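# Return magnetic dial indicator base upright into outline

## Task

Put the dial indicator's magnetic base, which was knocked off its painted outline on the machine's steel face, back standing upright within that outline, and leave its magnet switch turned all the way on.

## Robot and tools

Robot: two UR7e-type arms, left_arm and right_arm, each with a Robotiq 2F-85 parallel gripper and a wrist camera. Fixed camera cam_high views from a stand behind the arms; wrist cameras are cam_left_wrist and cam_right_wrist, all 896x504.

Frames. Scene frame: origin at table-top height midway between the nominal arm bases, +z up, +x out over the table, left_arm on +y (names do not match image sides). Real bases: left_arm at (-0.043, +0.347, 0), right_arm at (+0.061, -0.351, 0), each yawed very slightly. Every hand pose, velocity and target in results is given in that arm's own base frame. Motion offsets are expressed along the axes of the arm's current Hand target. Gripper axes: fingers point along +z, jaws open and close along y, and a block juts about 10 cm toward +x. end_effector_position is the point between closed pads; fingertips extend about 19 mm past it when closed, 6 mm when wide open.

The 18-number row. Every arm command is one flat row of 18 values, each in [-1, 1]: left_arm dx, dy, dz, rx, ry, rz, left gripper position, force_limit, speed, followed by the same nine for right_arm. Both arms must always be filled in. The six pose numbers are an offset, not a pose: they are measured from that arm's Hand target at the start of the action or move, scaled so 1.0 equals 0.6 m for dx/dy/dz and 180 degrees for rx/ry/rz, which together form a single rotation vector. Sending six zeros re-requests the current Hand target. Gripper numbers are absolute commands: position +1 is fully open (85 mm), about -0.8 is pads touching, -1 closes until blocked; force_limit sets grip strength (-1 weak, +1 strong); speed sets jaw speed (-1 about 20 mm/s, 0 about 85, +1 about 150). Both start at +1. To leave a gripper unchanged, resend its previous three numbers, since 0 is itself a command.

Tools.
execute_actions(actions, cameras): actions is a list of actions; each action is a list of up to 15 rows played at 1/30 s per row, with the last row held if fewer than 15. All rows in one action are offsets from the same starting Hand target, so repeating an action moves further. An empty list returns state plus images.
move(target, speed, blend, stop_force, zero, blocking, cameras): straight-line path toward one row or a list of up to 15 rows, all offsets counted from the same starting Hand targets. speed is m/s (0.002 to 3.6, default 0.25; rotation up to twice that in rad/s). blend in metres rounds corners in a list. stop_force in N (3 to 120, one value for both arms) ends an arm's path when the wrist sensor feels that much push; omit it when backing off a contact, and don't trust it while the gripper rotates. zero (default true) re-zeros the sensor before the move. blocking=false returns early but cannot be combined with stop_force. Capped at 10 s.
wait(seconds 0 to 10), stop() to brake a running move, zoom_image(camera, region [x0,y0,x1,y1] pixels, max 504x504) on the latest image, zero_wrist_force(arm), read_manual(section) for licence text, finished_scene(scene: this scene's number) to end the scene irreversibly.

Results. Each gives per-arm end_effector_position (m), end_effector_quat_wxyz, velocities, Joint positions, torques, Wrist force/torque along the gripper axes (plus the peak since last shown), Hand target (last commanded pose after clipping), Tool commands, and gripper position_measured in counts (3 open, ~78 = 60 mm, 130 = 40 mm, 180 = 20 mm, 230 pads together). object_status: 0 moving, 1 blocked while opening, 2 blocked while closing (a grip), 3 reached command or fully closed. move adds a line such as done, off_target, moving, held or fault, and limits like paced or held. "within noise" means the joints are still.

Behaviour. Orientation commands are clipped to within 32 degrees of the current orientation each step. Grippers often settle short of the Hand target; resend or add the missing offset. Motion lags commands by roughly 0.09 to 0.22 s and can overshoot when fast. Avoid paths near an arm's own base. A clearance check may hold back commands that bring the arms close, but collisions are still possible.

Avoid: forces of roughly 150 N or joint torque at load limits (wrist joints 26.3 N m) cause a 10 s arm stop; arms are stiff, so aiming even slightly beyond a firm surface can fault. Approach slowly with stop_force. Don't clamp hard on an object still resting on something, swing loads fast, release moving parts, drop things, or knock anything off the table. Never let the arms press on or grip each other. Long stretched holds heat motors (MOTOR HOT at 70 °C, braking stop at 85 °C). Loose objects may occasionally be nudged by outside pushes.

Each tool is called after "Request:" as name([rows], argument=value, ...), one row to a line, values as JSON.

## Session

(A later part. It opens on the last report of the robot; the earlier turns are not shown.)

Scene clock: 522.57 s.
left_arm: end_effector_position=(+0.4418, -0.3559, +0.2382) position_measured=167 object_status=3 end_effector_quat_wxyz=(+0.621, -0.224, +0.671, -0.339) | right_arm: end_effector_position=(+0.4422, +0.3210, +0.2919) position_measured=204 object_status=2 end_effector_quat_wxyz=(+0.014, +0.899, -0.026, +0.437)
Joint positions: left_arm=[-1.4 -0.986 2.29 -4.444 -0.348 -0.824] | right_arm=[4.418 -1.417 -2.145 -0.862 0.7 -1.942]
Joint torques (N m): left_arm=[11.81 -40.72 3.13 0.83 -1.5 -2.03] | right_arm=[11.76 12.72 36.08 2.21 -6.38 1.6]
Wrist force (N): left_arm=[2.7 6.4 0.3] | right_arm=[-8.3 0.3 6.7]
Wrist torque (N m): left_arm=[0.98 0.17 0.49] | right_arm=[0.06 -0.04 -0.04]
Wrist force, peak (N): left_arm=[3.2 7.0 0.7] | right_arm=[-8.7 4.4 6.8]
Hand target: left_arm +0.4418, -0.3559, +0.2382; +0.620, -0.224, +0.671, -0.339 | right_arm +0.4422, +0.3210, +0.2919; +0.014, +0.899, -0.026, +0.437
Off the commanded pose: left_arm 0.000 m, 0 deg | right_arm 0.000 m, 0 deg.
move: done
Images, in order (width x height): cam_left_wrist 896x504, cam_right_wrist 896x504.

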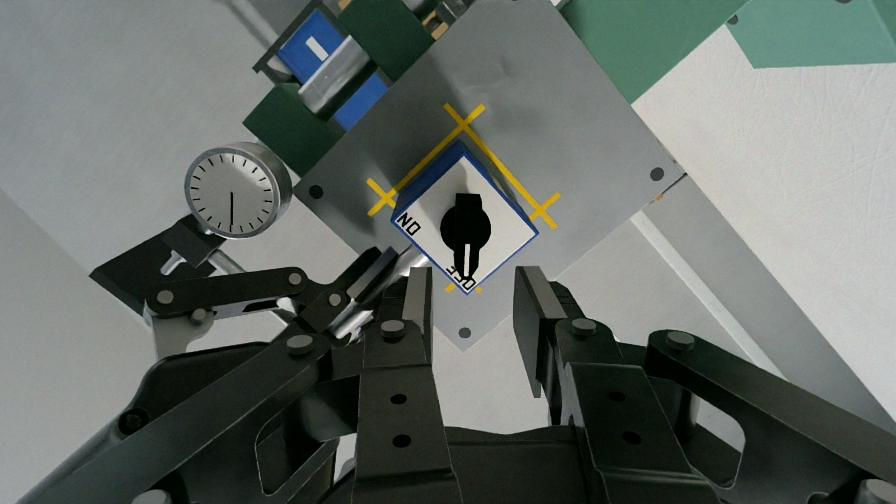

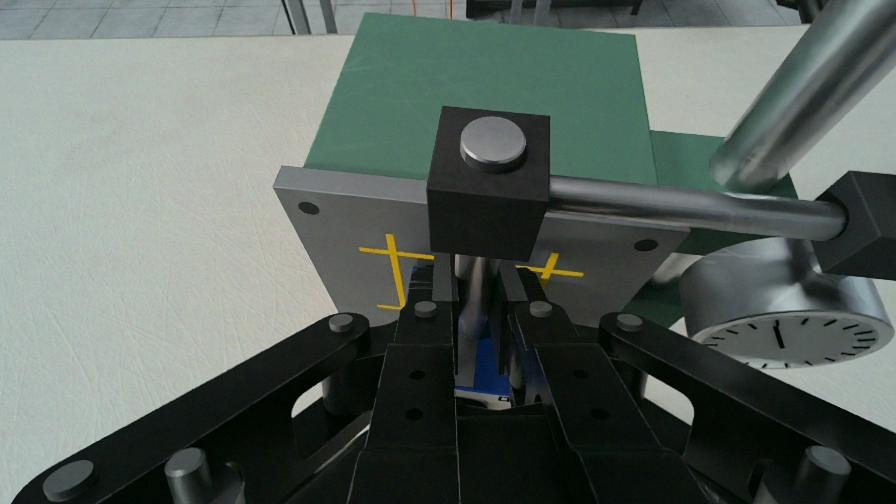

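Request:
execute_actions([
  [[-0.0022,0.0028,0,0,0,0,-0.3,0,0,0.0003,-0.0038,0.0003,0,0,0,-1,0,-1]],
])

Request:
move(target=[0,0,0,0,0,0,-0.3,0,0,0.0041,0.0008,0.0052,0,0,0,-1,0,-1], speed=0.003, stop_force=5, cameras=["cam_left_wrist","cam_right_wrist"])

Request:
zoom_image(camera="cam_left_wrist", region=[340, 90, 600, 350])

Scene clock: 567.23 s.
left_arm: end_effector_position=(+0.4421, -0.3539, +0.2379) position_measured=167 object_status=3 end_effector_quat_wxyz=(+0.620, -0.224, +0.671, -0.339) | right_arm: end_effector_position=(+0.4426, +0.3233, +0.2920) position_measured=204 object_status=2 end_effector_quat_wxyz=(+0.014, +0.899, -0.026, +0.437)
Joint positions: left_arm=[-1.398 -0.986 2.294 -4.448 -0.35 -0.824] | right_arm=[4.418 -1.423 -2.14 -0.863 0.699 -1.941]
Joint torques (N m): left_arm=[11 -41.05 2.3 -2.23 -1.77 -0.43] | right_arm=[11.99 12.8 37.05 2.3 -6.23 1.8]
Wrist force (N): left_arm=[2.8 6.5 0.4] | right_arm=[-8.2 0.4 6.9]
Wrist torque (N m): left_arm=[1.00 0.15 0.49] | right_arm=[0.07 -0.05 -0.04]
Wrist force, peak (N): left_arm=[3.0 6.8 0.6] | right_arm=[-8.3 0.4 7.1]
Hand target: left_arm +0.4421, -0.3539, +0.2379; +0.620, -0.224, +0.671, -0.339 | right_arm +0.4426, +0.3233, +0.2920; +0.014, +0.899, -0.026, +0.437
Off the commanded pose: left_arm 0.000 m, 0 deg | right_arm 0.000 m, 0 deg.

Scene clock: 569.00 s.
left_arm: end_effector_position=(+0.4421, -0.3539, +0.2379) position_measured=167 object_status=3 end_effector_quat_wxyz=(+0.620, -0.224, +0.671, -0.339) | right_arm: end_effector_position=(+0.4445, +0.3229, +0.2920) position_measured=204 object_status=2 end_effector_quat_wxyz=(+0.014, +0.899, -0.026, +0.437)
Joint positions: left_arm=[-1.398 -0.986 2.294 -4.448 -0.35 -0.824] | right_arm=[4.413 -1.426 -2.139 -0.855 0.701 -1.948]
Joint torques (N m): left_arm=[11.26 -40.43 1.98 -2.08 -1.8 0.69] | right_arm=[11.27 27.4 21.81 3.18 -6.26 1.71]
Wrist force (N): left_arm=[2.7 6.9 0.3] | right_arm=[-10.3 0.3 4.1]
Wrist torque (N m): left_arm=[1.07 0.17 0.48] | right_arm=[0.07 -0.23 0.04]
Wrist force, peak (N): left_arm=[2.7 6.9 0.3] | right_arm=[-11.0 0.5 4.1]
Hand target: left_arm +0.4421, -0.3539, +0.2379; +0.620, -0.224, +0.671, -0.339 | right_arm +0.4445, +0.3229, +0.2920; +0.014, +0.899, -0.026, +0.437 (not the last commanded pose)
Off the commanded pose: left_arm 0.000 m, 0 deg | right_arm 0.002 m, 0 deg.
move: contact (right_arm)
Images, in order (width x height): cam_left_wrist 896x504, cam_right_wrist 896x504.

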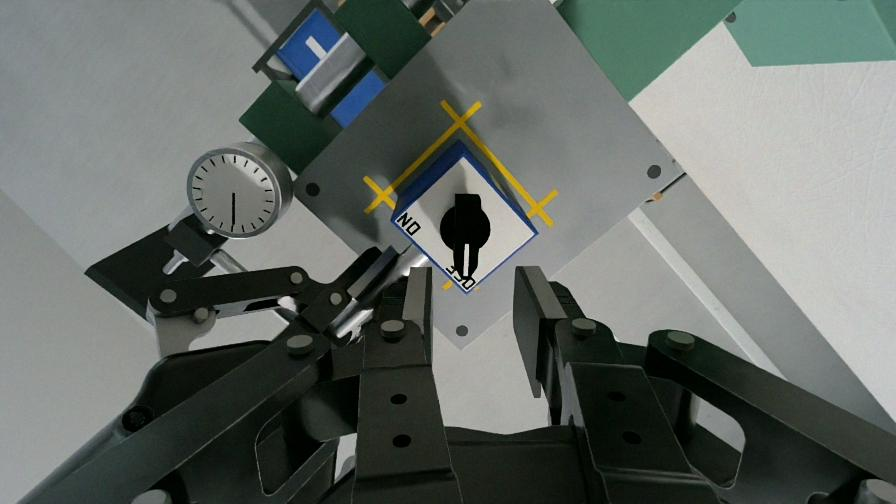

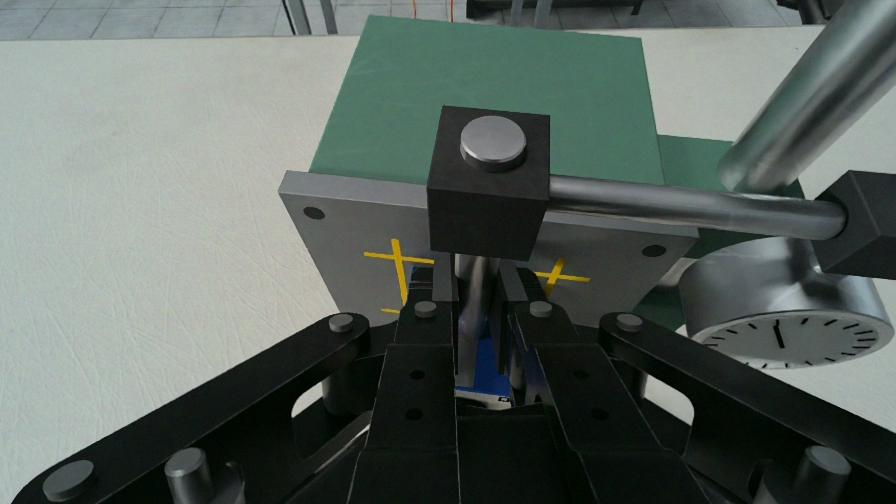

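Scaled by 1.938.

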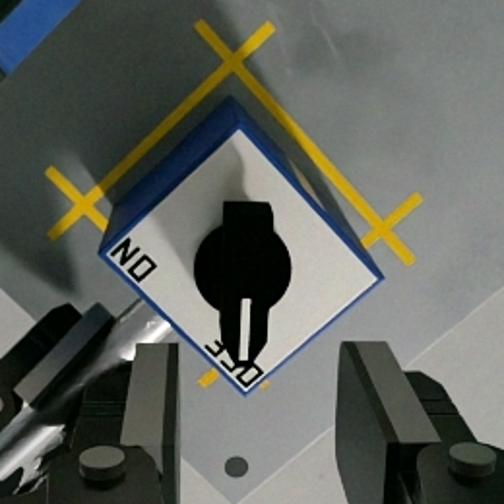

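Request:
move(target=[0,0.0002,0.1,0,0,0,-0.3,0,-1,0,0,0,0,0,0,-1,0,-1], speed=0.1, cameras=["cam_left_wrist"])

Request:
execute_actions([
  [[0,0,0,0,0,0,-1,0,-1,0,0,0,0,0,0,-1,0,-1]],
  [[0,0,0,0,0,0,-1,0,-1,0,0,0,0,0,0,-1,0,-1]],
  [[0,0,0,0,0,0,-1,0,-1,0,0,0,0,0,0,-1,0,-1]],
], cameras=["cam_left_wrist"])

Scene clock: 582.27 s.
left_arm: end_effector_position=(+0.5012, -0.3643, +0.2378) position_measured=167 object_status=3 end_effector_quat_wxyz=(+0.620, -0.224, +0.671, -0.339) | right_arm: end_effector_position=(+0.4445, +0.3229, +0.2920) position_measured=204 object_status=2 end_effector_quat_wxyz=(+0.014, +0.899, -0.026, +0.437)
Joint positions: left_arm=[-1.246 -0.946 2.171 -4.366 -0.502 -0.823] | right_arm=[4.413 -1.426 -2.139 -0.855 0.701 -1.948]
Joint torques (N m): left_arm=[10.24 -21.89 -15.2 0.51 -1.69 -1.94] | right_arm=[9.41 27.64 20.68 6.61 -6.38 1.59]
Wrist force (N): left_arm=[2.8 6.2 0.3] | right_arm=[-10.4 0.1 4.1]
Wrist torque (N m): left_arm=[0.94 0.18 0.35] | right_arm=[0.10 -0.20 0.05]
Wrist force, peak (N): left_arm=[3.0 6.9 0.7] | right_arm=[-10.7 -0.1 4.2]
Hand target: left_arm +0.5012, -0.3644, +0.2378; +0.620, -0.224, +0.671, -0.339 | right_arm +0.4445, +0.3229, +0.2920; +0.014, +0.899, -0.026, +0.437
Off the commanded pose: left_arm 0.000 m, 0 deg | right_arm 0.000 m, 0 deg.
move: done
Images, in order (width x height): cam_left_wrist 896x504.

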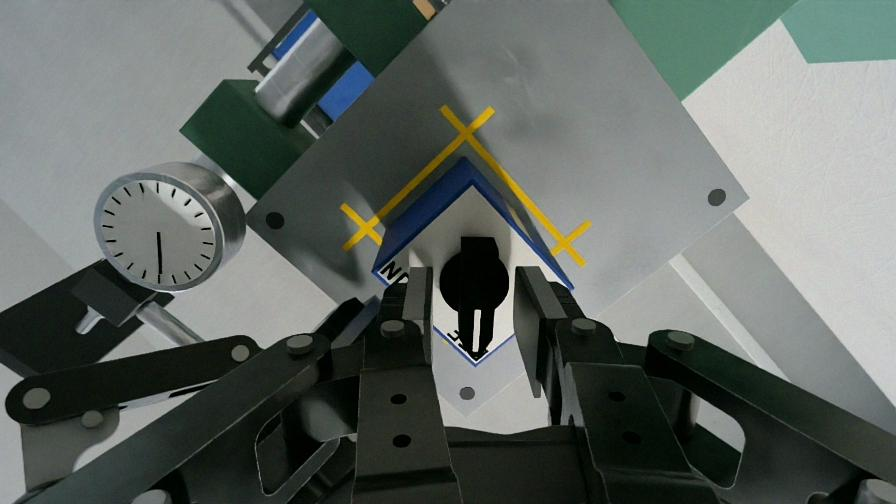

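Scene clock: 583.97 s.
left_arm: end_effector_position=(+0.5012, -0.3644, +0.2377) position_measured=208 object_status=2 end_effector_quat_wxyz=(+0.620, -0.224, +0.671, -0.339) | right_arm: end_effector_position=(+0.4445, +0.3229, +0.2920) position_measured=204 object_status=2 end_effector_quat_wxyz=(+0.014, +0.899, -0.026, +0.437)
Joint positions: left_arm=[-1.246 -0.946 2.171 -4.366 -0.502 -0.823] | right_arm=[4.413 -1.426 -2.139 -0.855 0.701 -1.948]
Joint torques (N m): left_arm=[4.7 -36.57 -17.55 -3.77 -0.08 -2.16] | right_arm=[8.74 16.93 21.76 3.52 -1.58 1.52]
Wrist force (N): left_arm=[8.7 10.8 -7.9] | right_arm=[-4.3 -1.4 3.0]
Wrist torque (N m): left_arm=[0.92 0.16 0.95] | right_arm=[-0.24 -0.24 -0.33]
Wrist force, peak (N): left_arm=[8.7 11.1 -7.8] | right_arm=[-10.6 0.1 4.0]
Hand target: left_arm +0.5012, -0.3644, +0.2378; +0.620, -0.224, +0.671, -0.339 | right_arm +0.4445, +0.3229, +0.2920; +0.014, +0.899, -0.026, +0.437
Off the commanded pose: left_arm 0.000 m, 0 deg | right_arm 0.000 m, 0 deg.
Images, in order (width x height): cam_left_wrist 896x504.

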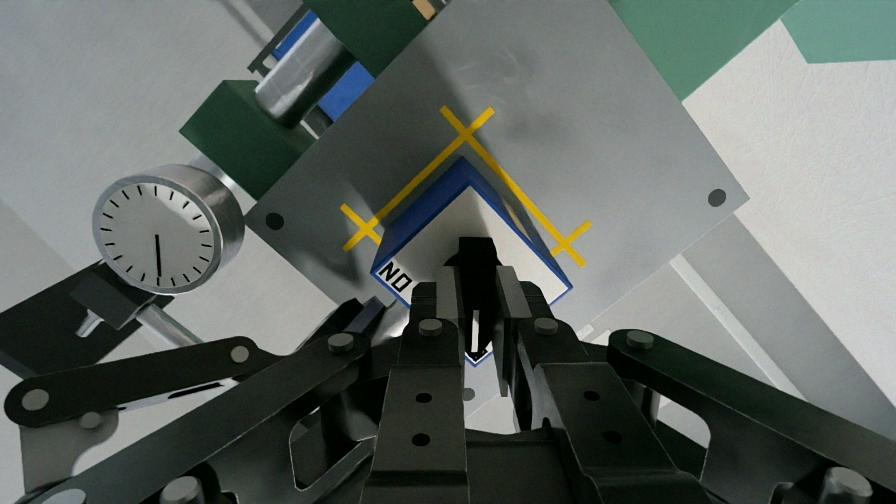

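Request:
move(target=[0,0,0,0,0,0.1667,-1,0,-1,0,0,0,0,0,0,-1,0,-1], speed=0.25)

Scene clock: 590.90 s.
left_arm: end_effector_position=(+0.5012, -0.3644, +0.2378) position_measured=208 object_status=2 end_effector_quat_wxyz=(+0.687, -0.043, +0.706, -0.167) | right_arm: end_effector_position=(+0.4445, +0.3229, +0.2919) position_measured=204 object_status=2 end_effector_quat_wxyz=(+0.014, +0.899, -0.026, +0.437)
Joint positions: left_arm=[-1.246 -0.946 2.171 -4.366 -0.502 -0.3] | right_arm=[4.413 -1.426 -2.139 -0.855 0.701 -1.948]
Joint torques (N m): left_arm=[-1.81 -18.85 -5.08 -3.3 2.25 1.68] | right_arm=[7.51 16.94 31.96 6.69 -7.23 1.14]
Wrist force (N): left_arm=[-3.6 -11.9 31.6] | right_arm=[-17.9 2.7 3.7]
Wrist torque (N m): left_arm=[1.38 0.10 -0.24] | right_arm=[0.28 -0.17 0.31]
Wrist force, peak (N): left_arm=[0.0 -12.2 33.4] | right_arm=[-18.1 2.4 3.7]
Hand target: left_arm +0.5012, -0.3644, +0.2378; +0.687, -0.043, +0.706, -0.167 | right_arm +0.4445, +0.3229, +0.2920; +0.014, +0.899, -0.026, +0.437
Off the commanded pose: left_arm 0.000 m, 0 deg | right_arm 0.000 m, 0 deg.
move: done

Request:
move(target=[0,-0.0001,0.0003,0,0,0.1667,-1,0,-1,0,0,0,0,0,0,-1,0,-1], speed=0.25, cameras=["cam_left_wrist"])

Scene clock: 600.47 s.
left_arm: end_effector_position=(+0.5014, -0.3645, +0.2378) position_measured=208 object_status=2 end_effector_quat_wxyz=(+0.707, +0.141, +0.693, +0.017) | right_arm: end_effector_position=(+0.4445, +0.3229, +0.2920) position_measured=204 object_status=2 end_effector_quat_wxyz=(+0.014, +0.899, -0.026, +0.437)
Joint positions: left_arm=[-1.245 -0.946 2.17 -4.365 -0.503 0.224] | right_arm=[4.413 -1.426 -2.139 -0.855 0.701 -1.948]
Joint torques (N m): left_arm=[39.09 -15.28 6.73 -5.64 13.8 1.94] | right_arm=[7.47 16.45 39.62 7.62 -7.43 0.68]
Wrist force (N): left_arm=[-36.2 -49.1 21.8] | right_arm=[-17.9 2.5 4.0]
Wrist torque (N m): left_arm=[1.96 0.26 -0.31] | right_arm=[0.23 -0.18 0.31]
Wrist force, peak (N): left_arm=[-38.3 -45.5 29.1] | right_arm=[-18.3 2.8 4.0]
Hand target: left_arm +0.5014, -0.3644, +0.2378; +0.707, +0.141, +0.693, +0.017 | right_arm +0.4445, +0.3229, +0.2920; +0.014, +0.899, -0.026, +0.437
Off the commanded pose: left_arm 0.000 m, 0 deg | right_arm 0.000 m, 0 deg.
move: done
Images, in order (width x height): cam_left_wrist 896x504.

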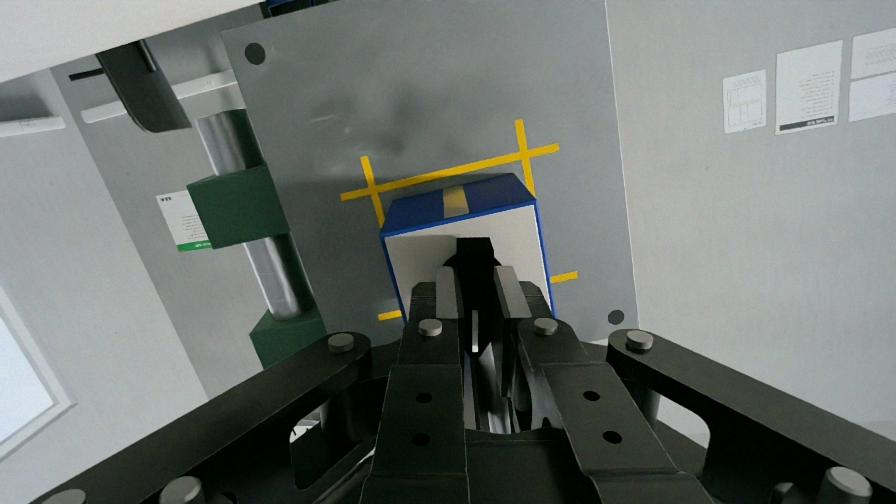

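Request:
move(target=[-0.0005,-0.0013,0.0002,0,0,0.1667,-1,0,-1,0,0,0,0,0,0,-1,0,-1], speed=0.25)

Scene clock: 610.03 s.
left_arm: end_effector_position=(+0.5013, -0.3656, +0.2379) position_measured=208 object_status=2 end_effector_quat_wxyz=(+0.678, +0.316, +0.633, +0.199) | right_arm: end_effector_position=(+0.4445, +0.3229, +0.2920) position_measured=204 object_status=2 end_effector_quat_wxyz=(+0.014, +0.899, -0.026, +0.437)
Joint positions: left_arm=[-1.246 -0.945 2.168 -4.364 -0.503 0.748] | right_arm=[4.413 -1.426 -2.139 -0.855 0.701 -1.948]
Joint torques (N m): left_arm=[26.44 -37.14 -12.74 -9.72 13.88 2.03] | right_arm=[7.58 16.84 38.74 7.53 -7.4 0.28]
Wrist force (N): left_arm=[-19.4 -52.7 -17.5] | right_arm=[-17.6 2.9 4.3]
Wrist torque (N m): left_arm=[2.01 0.05 -0.46] | right_arm=[0.28 -0.19 0.31]
Wrist force, peak (N): left_arm=[-37.2 -49.1 19.8] | right_arm=[-18.1 2.8 4.2]
Hand target: left_arm +0.5014, -0.3653, +0.2379; +0.678, +0.316, +0.633, +0.199 | right_arm +0.4445, +0.3229, +0.2920; +0.014, +0.899, -0.026, +0.437
Off the commanded pose: left_arm 0.000 m, 0 deg | right_arm 0.000 m, 0 deg.
move: done

Request:
move(target=[-0.0003,-0.0008,-0.0001,0,0,0.0222,-1,0,-1,0,0,0,0,0,0,-1,0,-1], speed=0.15)

Scene clock: 613.93 s.
left_arm: end_effector_position=(+0.5012, -0.3659, +0.2377) position_measured=208 object_status=2 end_effector_quat_wxyz=(+0.671, +0.338, +0.621, +0.223) | right_arm: end_effector_position=(+0.4445, +0.3229, +0.2920) position_measured=204 object_status=2 end_effector_quat_wxyz=(+0.014, +0.899, -0.026, +0.437)
Joint positions: left_arm=[-1.247 -0.945 2.168 -4.364 -0.502 0.817] | right_arm=[4.413 -1.426 -2.139 -0.855 0.701 -1.948]
Joint torques (N m): left_arm=[16.77 -34.53 -11.04 -8.1 13.64 2.38] | right_arm=[6.05 16.8 38.74 7.36 -7.49 -0.48]
Wrist force (N): left_arm=[-20.3 -42.8 -10.2] | right_arm=[-17.8 2.6 4.1]
Wrist torque (N m): left_arm=[1.76 0.07 -1.17] | right_arm=[0.30 -0.16 0.32]
Wrist force, peak (N): left_arm=[-19.1 -52.8 -26.4] | right_arm=[-18.0 2.7 4.3]
Hand target: left_arm +0.5012, -0.3657, +0.2377; +0.671, +0.338, +0.621, +0.223 | right_arm +0.4445, +0.3229, +0.2920; +0.014, +0.899, -0.026, +0.437
Off the commanded pose: left_arm 0.000 m, 0 deg | right_arm 0.000 m, 0 deg.
move: done

Request:
move([
  [-0.0002,-0.0004,0,0,0,0.0083,-1,0,-1,0,0,0,0,0,0,-1,0,-1],
  [-0.0002,-0.0004,0,0,0,0.0083,-0.3,0,0,0,0,0,0,0,0,-1,0,-1],
  [-0.0002,-0.0004,-0.1,0,0,0.0083,-0.3,0,0,0,0,0,0,0,0,-1,0,-1],
], speed=[0.15,0.15,0.12], cameras=["cam_left_wrist","cam_right_wrist"])

Request:
zoom_image(camera="cam_left_wrist", region=[360, 80, 620, 340])

Scene clock: 624.67 s.
left_arm: end_effector_position=(+0.4422, -0.3554, +0.2376) position_measured=167 object_status=3 end_effector_quat_wxyz=(+0.668, +0.346, +0.617, +0.232) | right_arm: end_effector_position=(+0.4445, +0.3229, +0.2920) position_measured=204 object_status=2 end_effector_quat_wxyz=(+0.014, +0.899, -0.026, +0.437)
Joint positions: left_arm=[-1.399 -0.985 2.29 -4.446 -0.349 0.843] | right_arm=[4.413 -1.426 -2.139 -0.855 0.701 -1.948]
Joint torques (N m): left_arm=[-11.8 -41.18 1.46 -2 1.72 1.61] | right_arm=[5.33 16.41 38.98 7.42 -7.29 -1.09]
Wrist force (N): left_arm=[5.8 4.6 1.3] | right_arm=[-18.4 2.8 4.4]
Wrist torque (N m): left_arm=[1.07 -0.40 -0.04] | right_arm=[0.23 -0.17 0.30]
Wrist force, peak (N): left_arm=[-20.3 -43.0 -9.1] | right_arm=[-18.6 3.0 4.2]
Hand target: left_arm +0.4421, -0.3554, +0.2376; +0.668, +0.346, +0.617, +0.232 | right_arm +0.4445, +0.3229, +0.2920; +0.014, +0.899, -0.026, +0.437
Off the commanded pose: left_arm 0.000 m, 0 deg | right_arm 0.000 m, 0 deg.
move: done
Images, in order (width x height): cam_left_wrist 896x504, cam_right_wrist 896x504.

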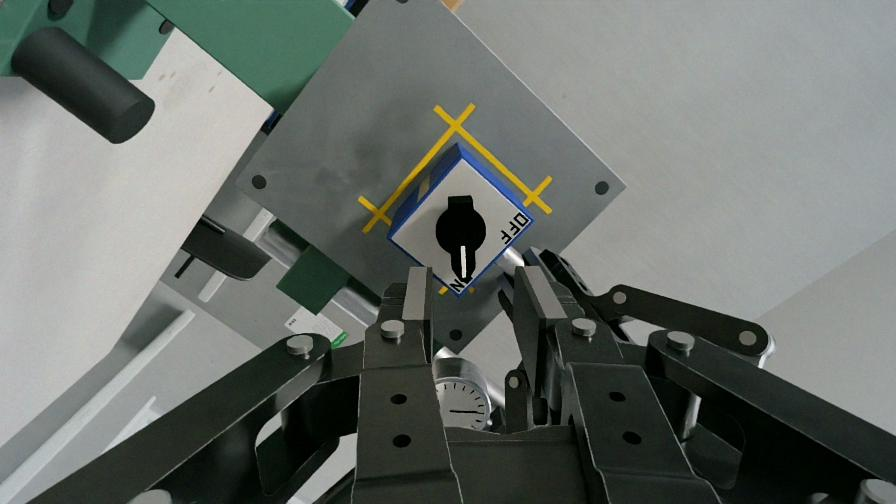

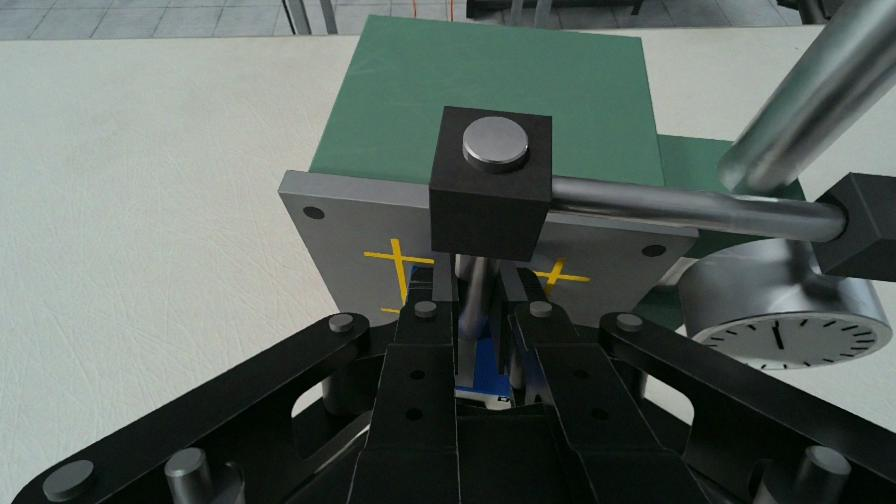

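Scaled by 1.938.

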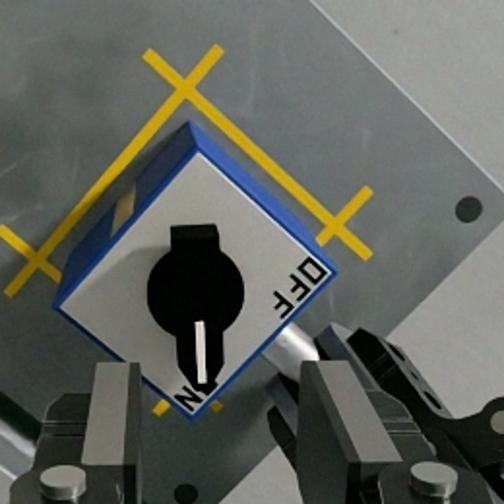

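Request:
zoom_image(camera="cam_left_wrist", region=[380, 130, 540, 310])

Scaled by 2.800.

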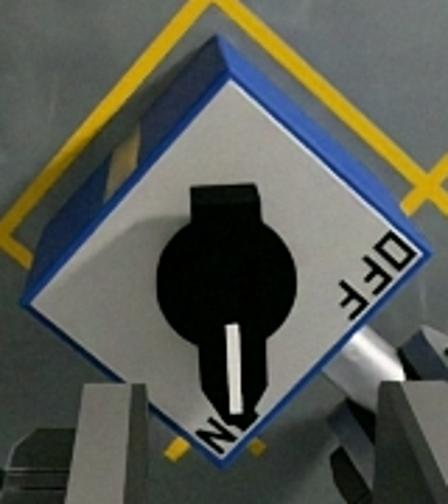

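Request:
move([
  [0,0,0,0,0,0,-0.3,0,0,0,0,0,0,0,0,-0.28,0,-0.5],
  [0,0,-0.08,0,0,0,-0.3,0,0,0,0,-0.1333,0,0,0,-0.28,0,-0.5],
], speed=0.12, cameras=["cam_left_wrist","cam_right_wrist"])

Request:
zoom_image(camera="cam_left_wrist", region=[350, 80, 560, 290])

Scene clock: 705.37 s.
left_arm: end_effector_position=(+0.3949, -0.3470, +0.2376) position_measured=167 object_status=3 end_effector_quat_wxyz=(+0.668, +0.346, +0.617, +0.232) | right_arm: end_effector_position=(+0.3817, +0.3267, +0.3413) position_measured=164 object_status=3 end_effector_quat_wxyz=(+0.014, +0.899, -0.026, +0.437)
Joint positions: left_arm=[-1.542 -1.009 2.377 -4.507 -0.205 0.842] | right_arm=[4.579 -1.275 -2.067 -1.277 0.669 -1.691]
Joint torques (N m): left_arm=[-10.93 -38.61 3.4 -1.75 1.76 1.54] | right_arm=[12.24 17.78 34.03 0.38 -4.33 1.52]
Wrist force (N): left_arm=[5.8 4.4 1.0] | right_arm=[-0.1 0.4 0.5]
Wrist torque (N m): left_arm=[1.06 -0.37 -0.07] | right_arm=[0.02 -0.04 -0.12]
Wrist force, peak (N): left_arm=[6.3 4.7 1.2] | right_arm=[-18.6 3.1 4.5]
Hand target: left_arm +0.3949, -0.3470, +0.2376; +0.668, +0.346, +0.617, +0.232 | right_arm +0.3817, +0.3267, +0.3413; +0.014, +0.899, -0.026, +0.437
Off the commanded pose: left_arm 0.000 m, 0 deg | right_arm 0.000 m, 0 deg.
move: done
Images, in order (width x height): cam_left_wrist 896x504, cam_right_wrist 896x504.

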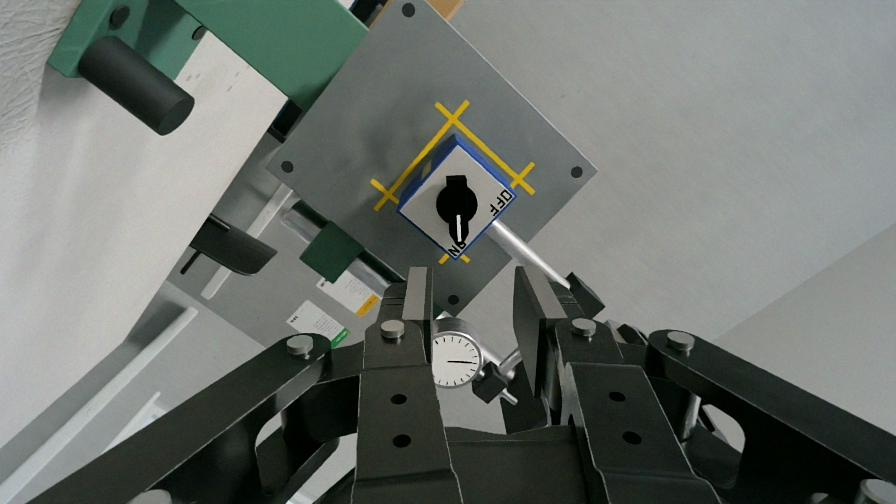

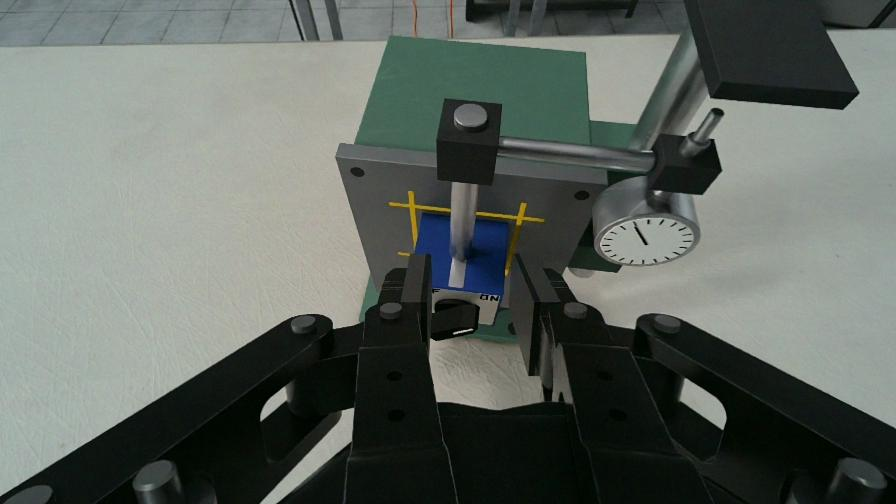

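Scaled by 2.400.

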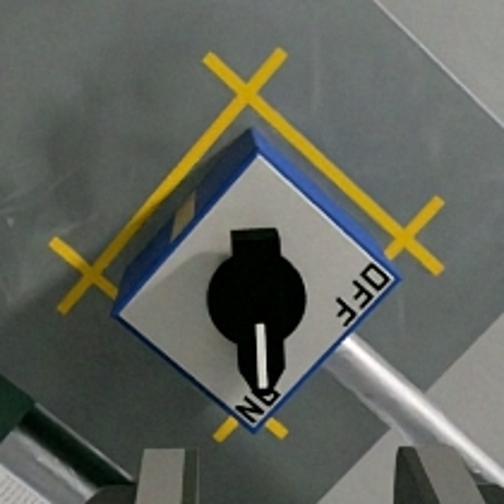

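Request:
finished_scene(scene=2)

The scene is finished: the task was done.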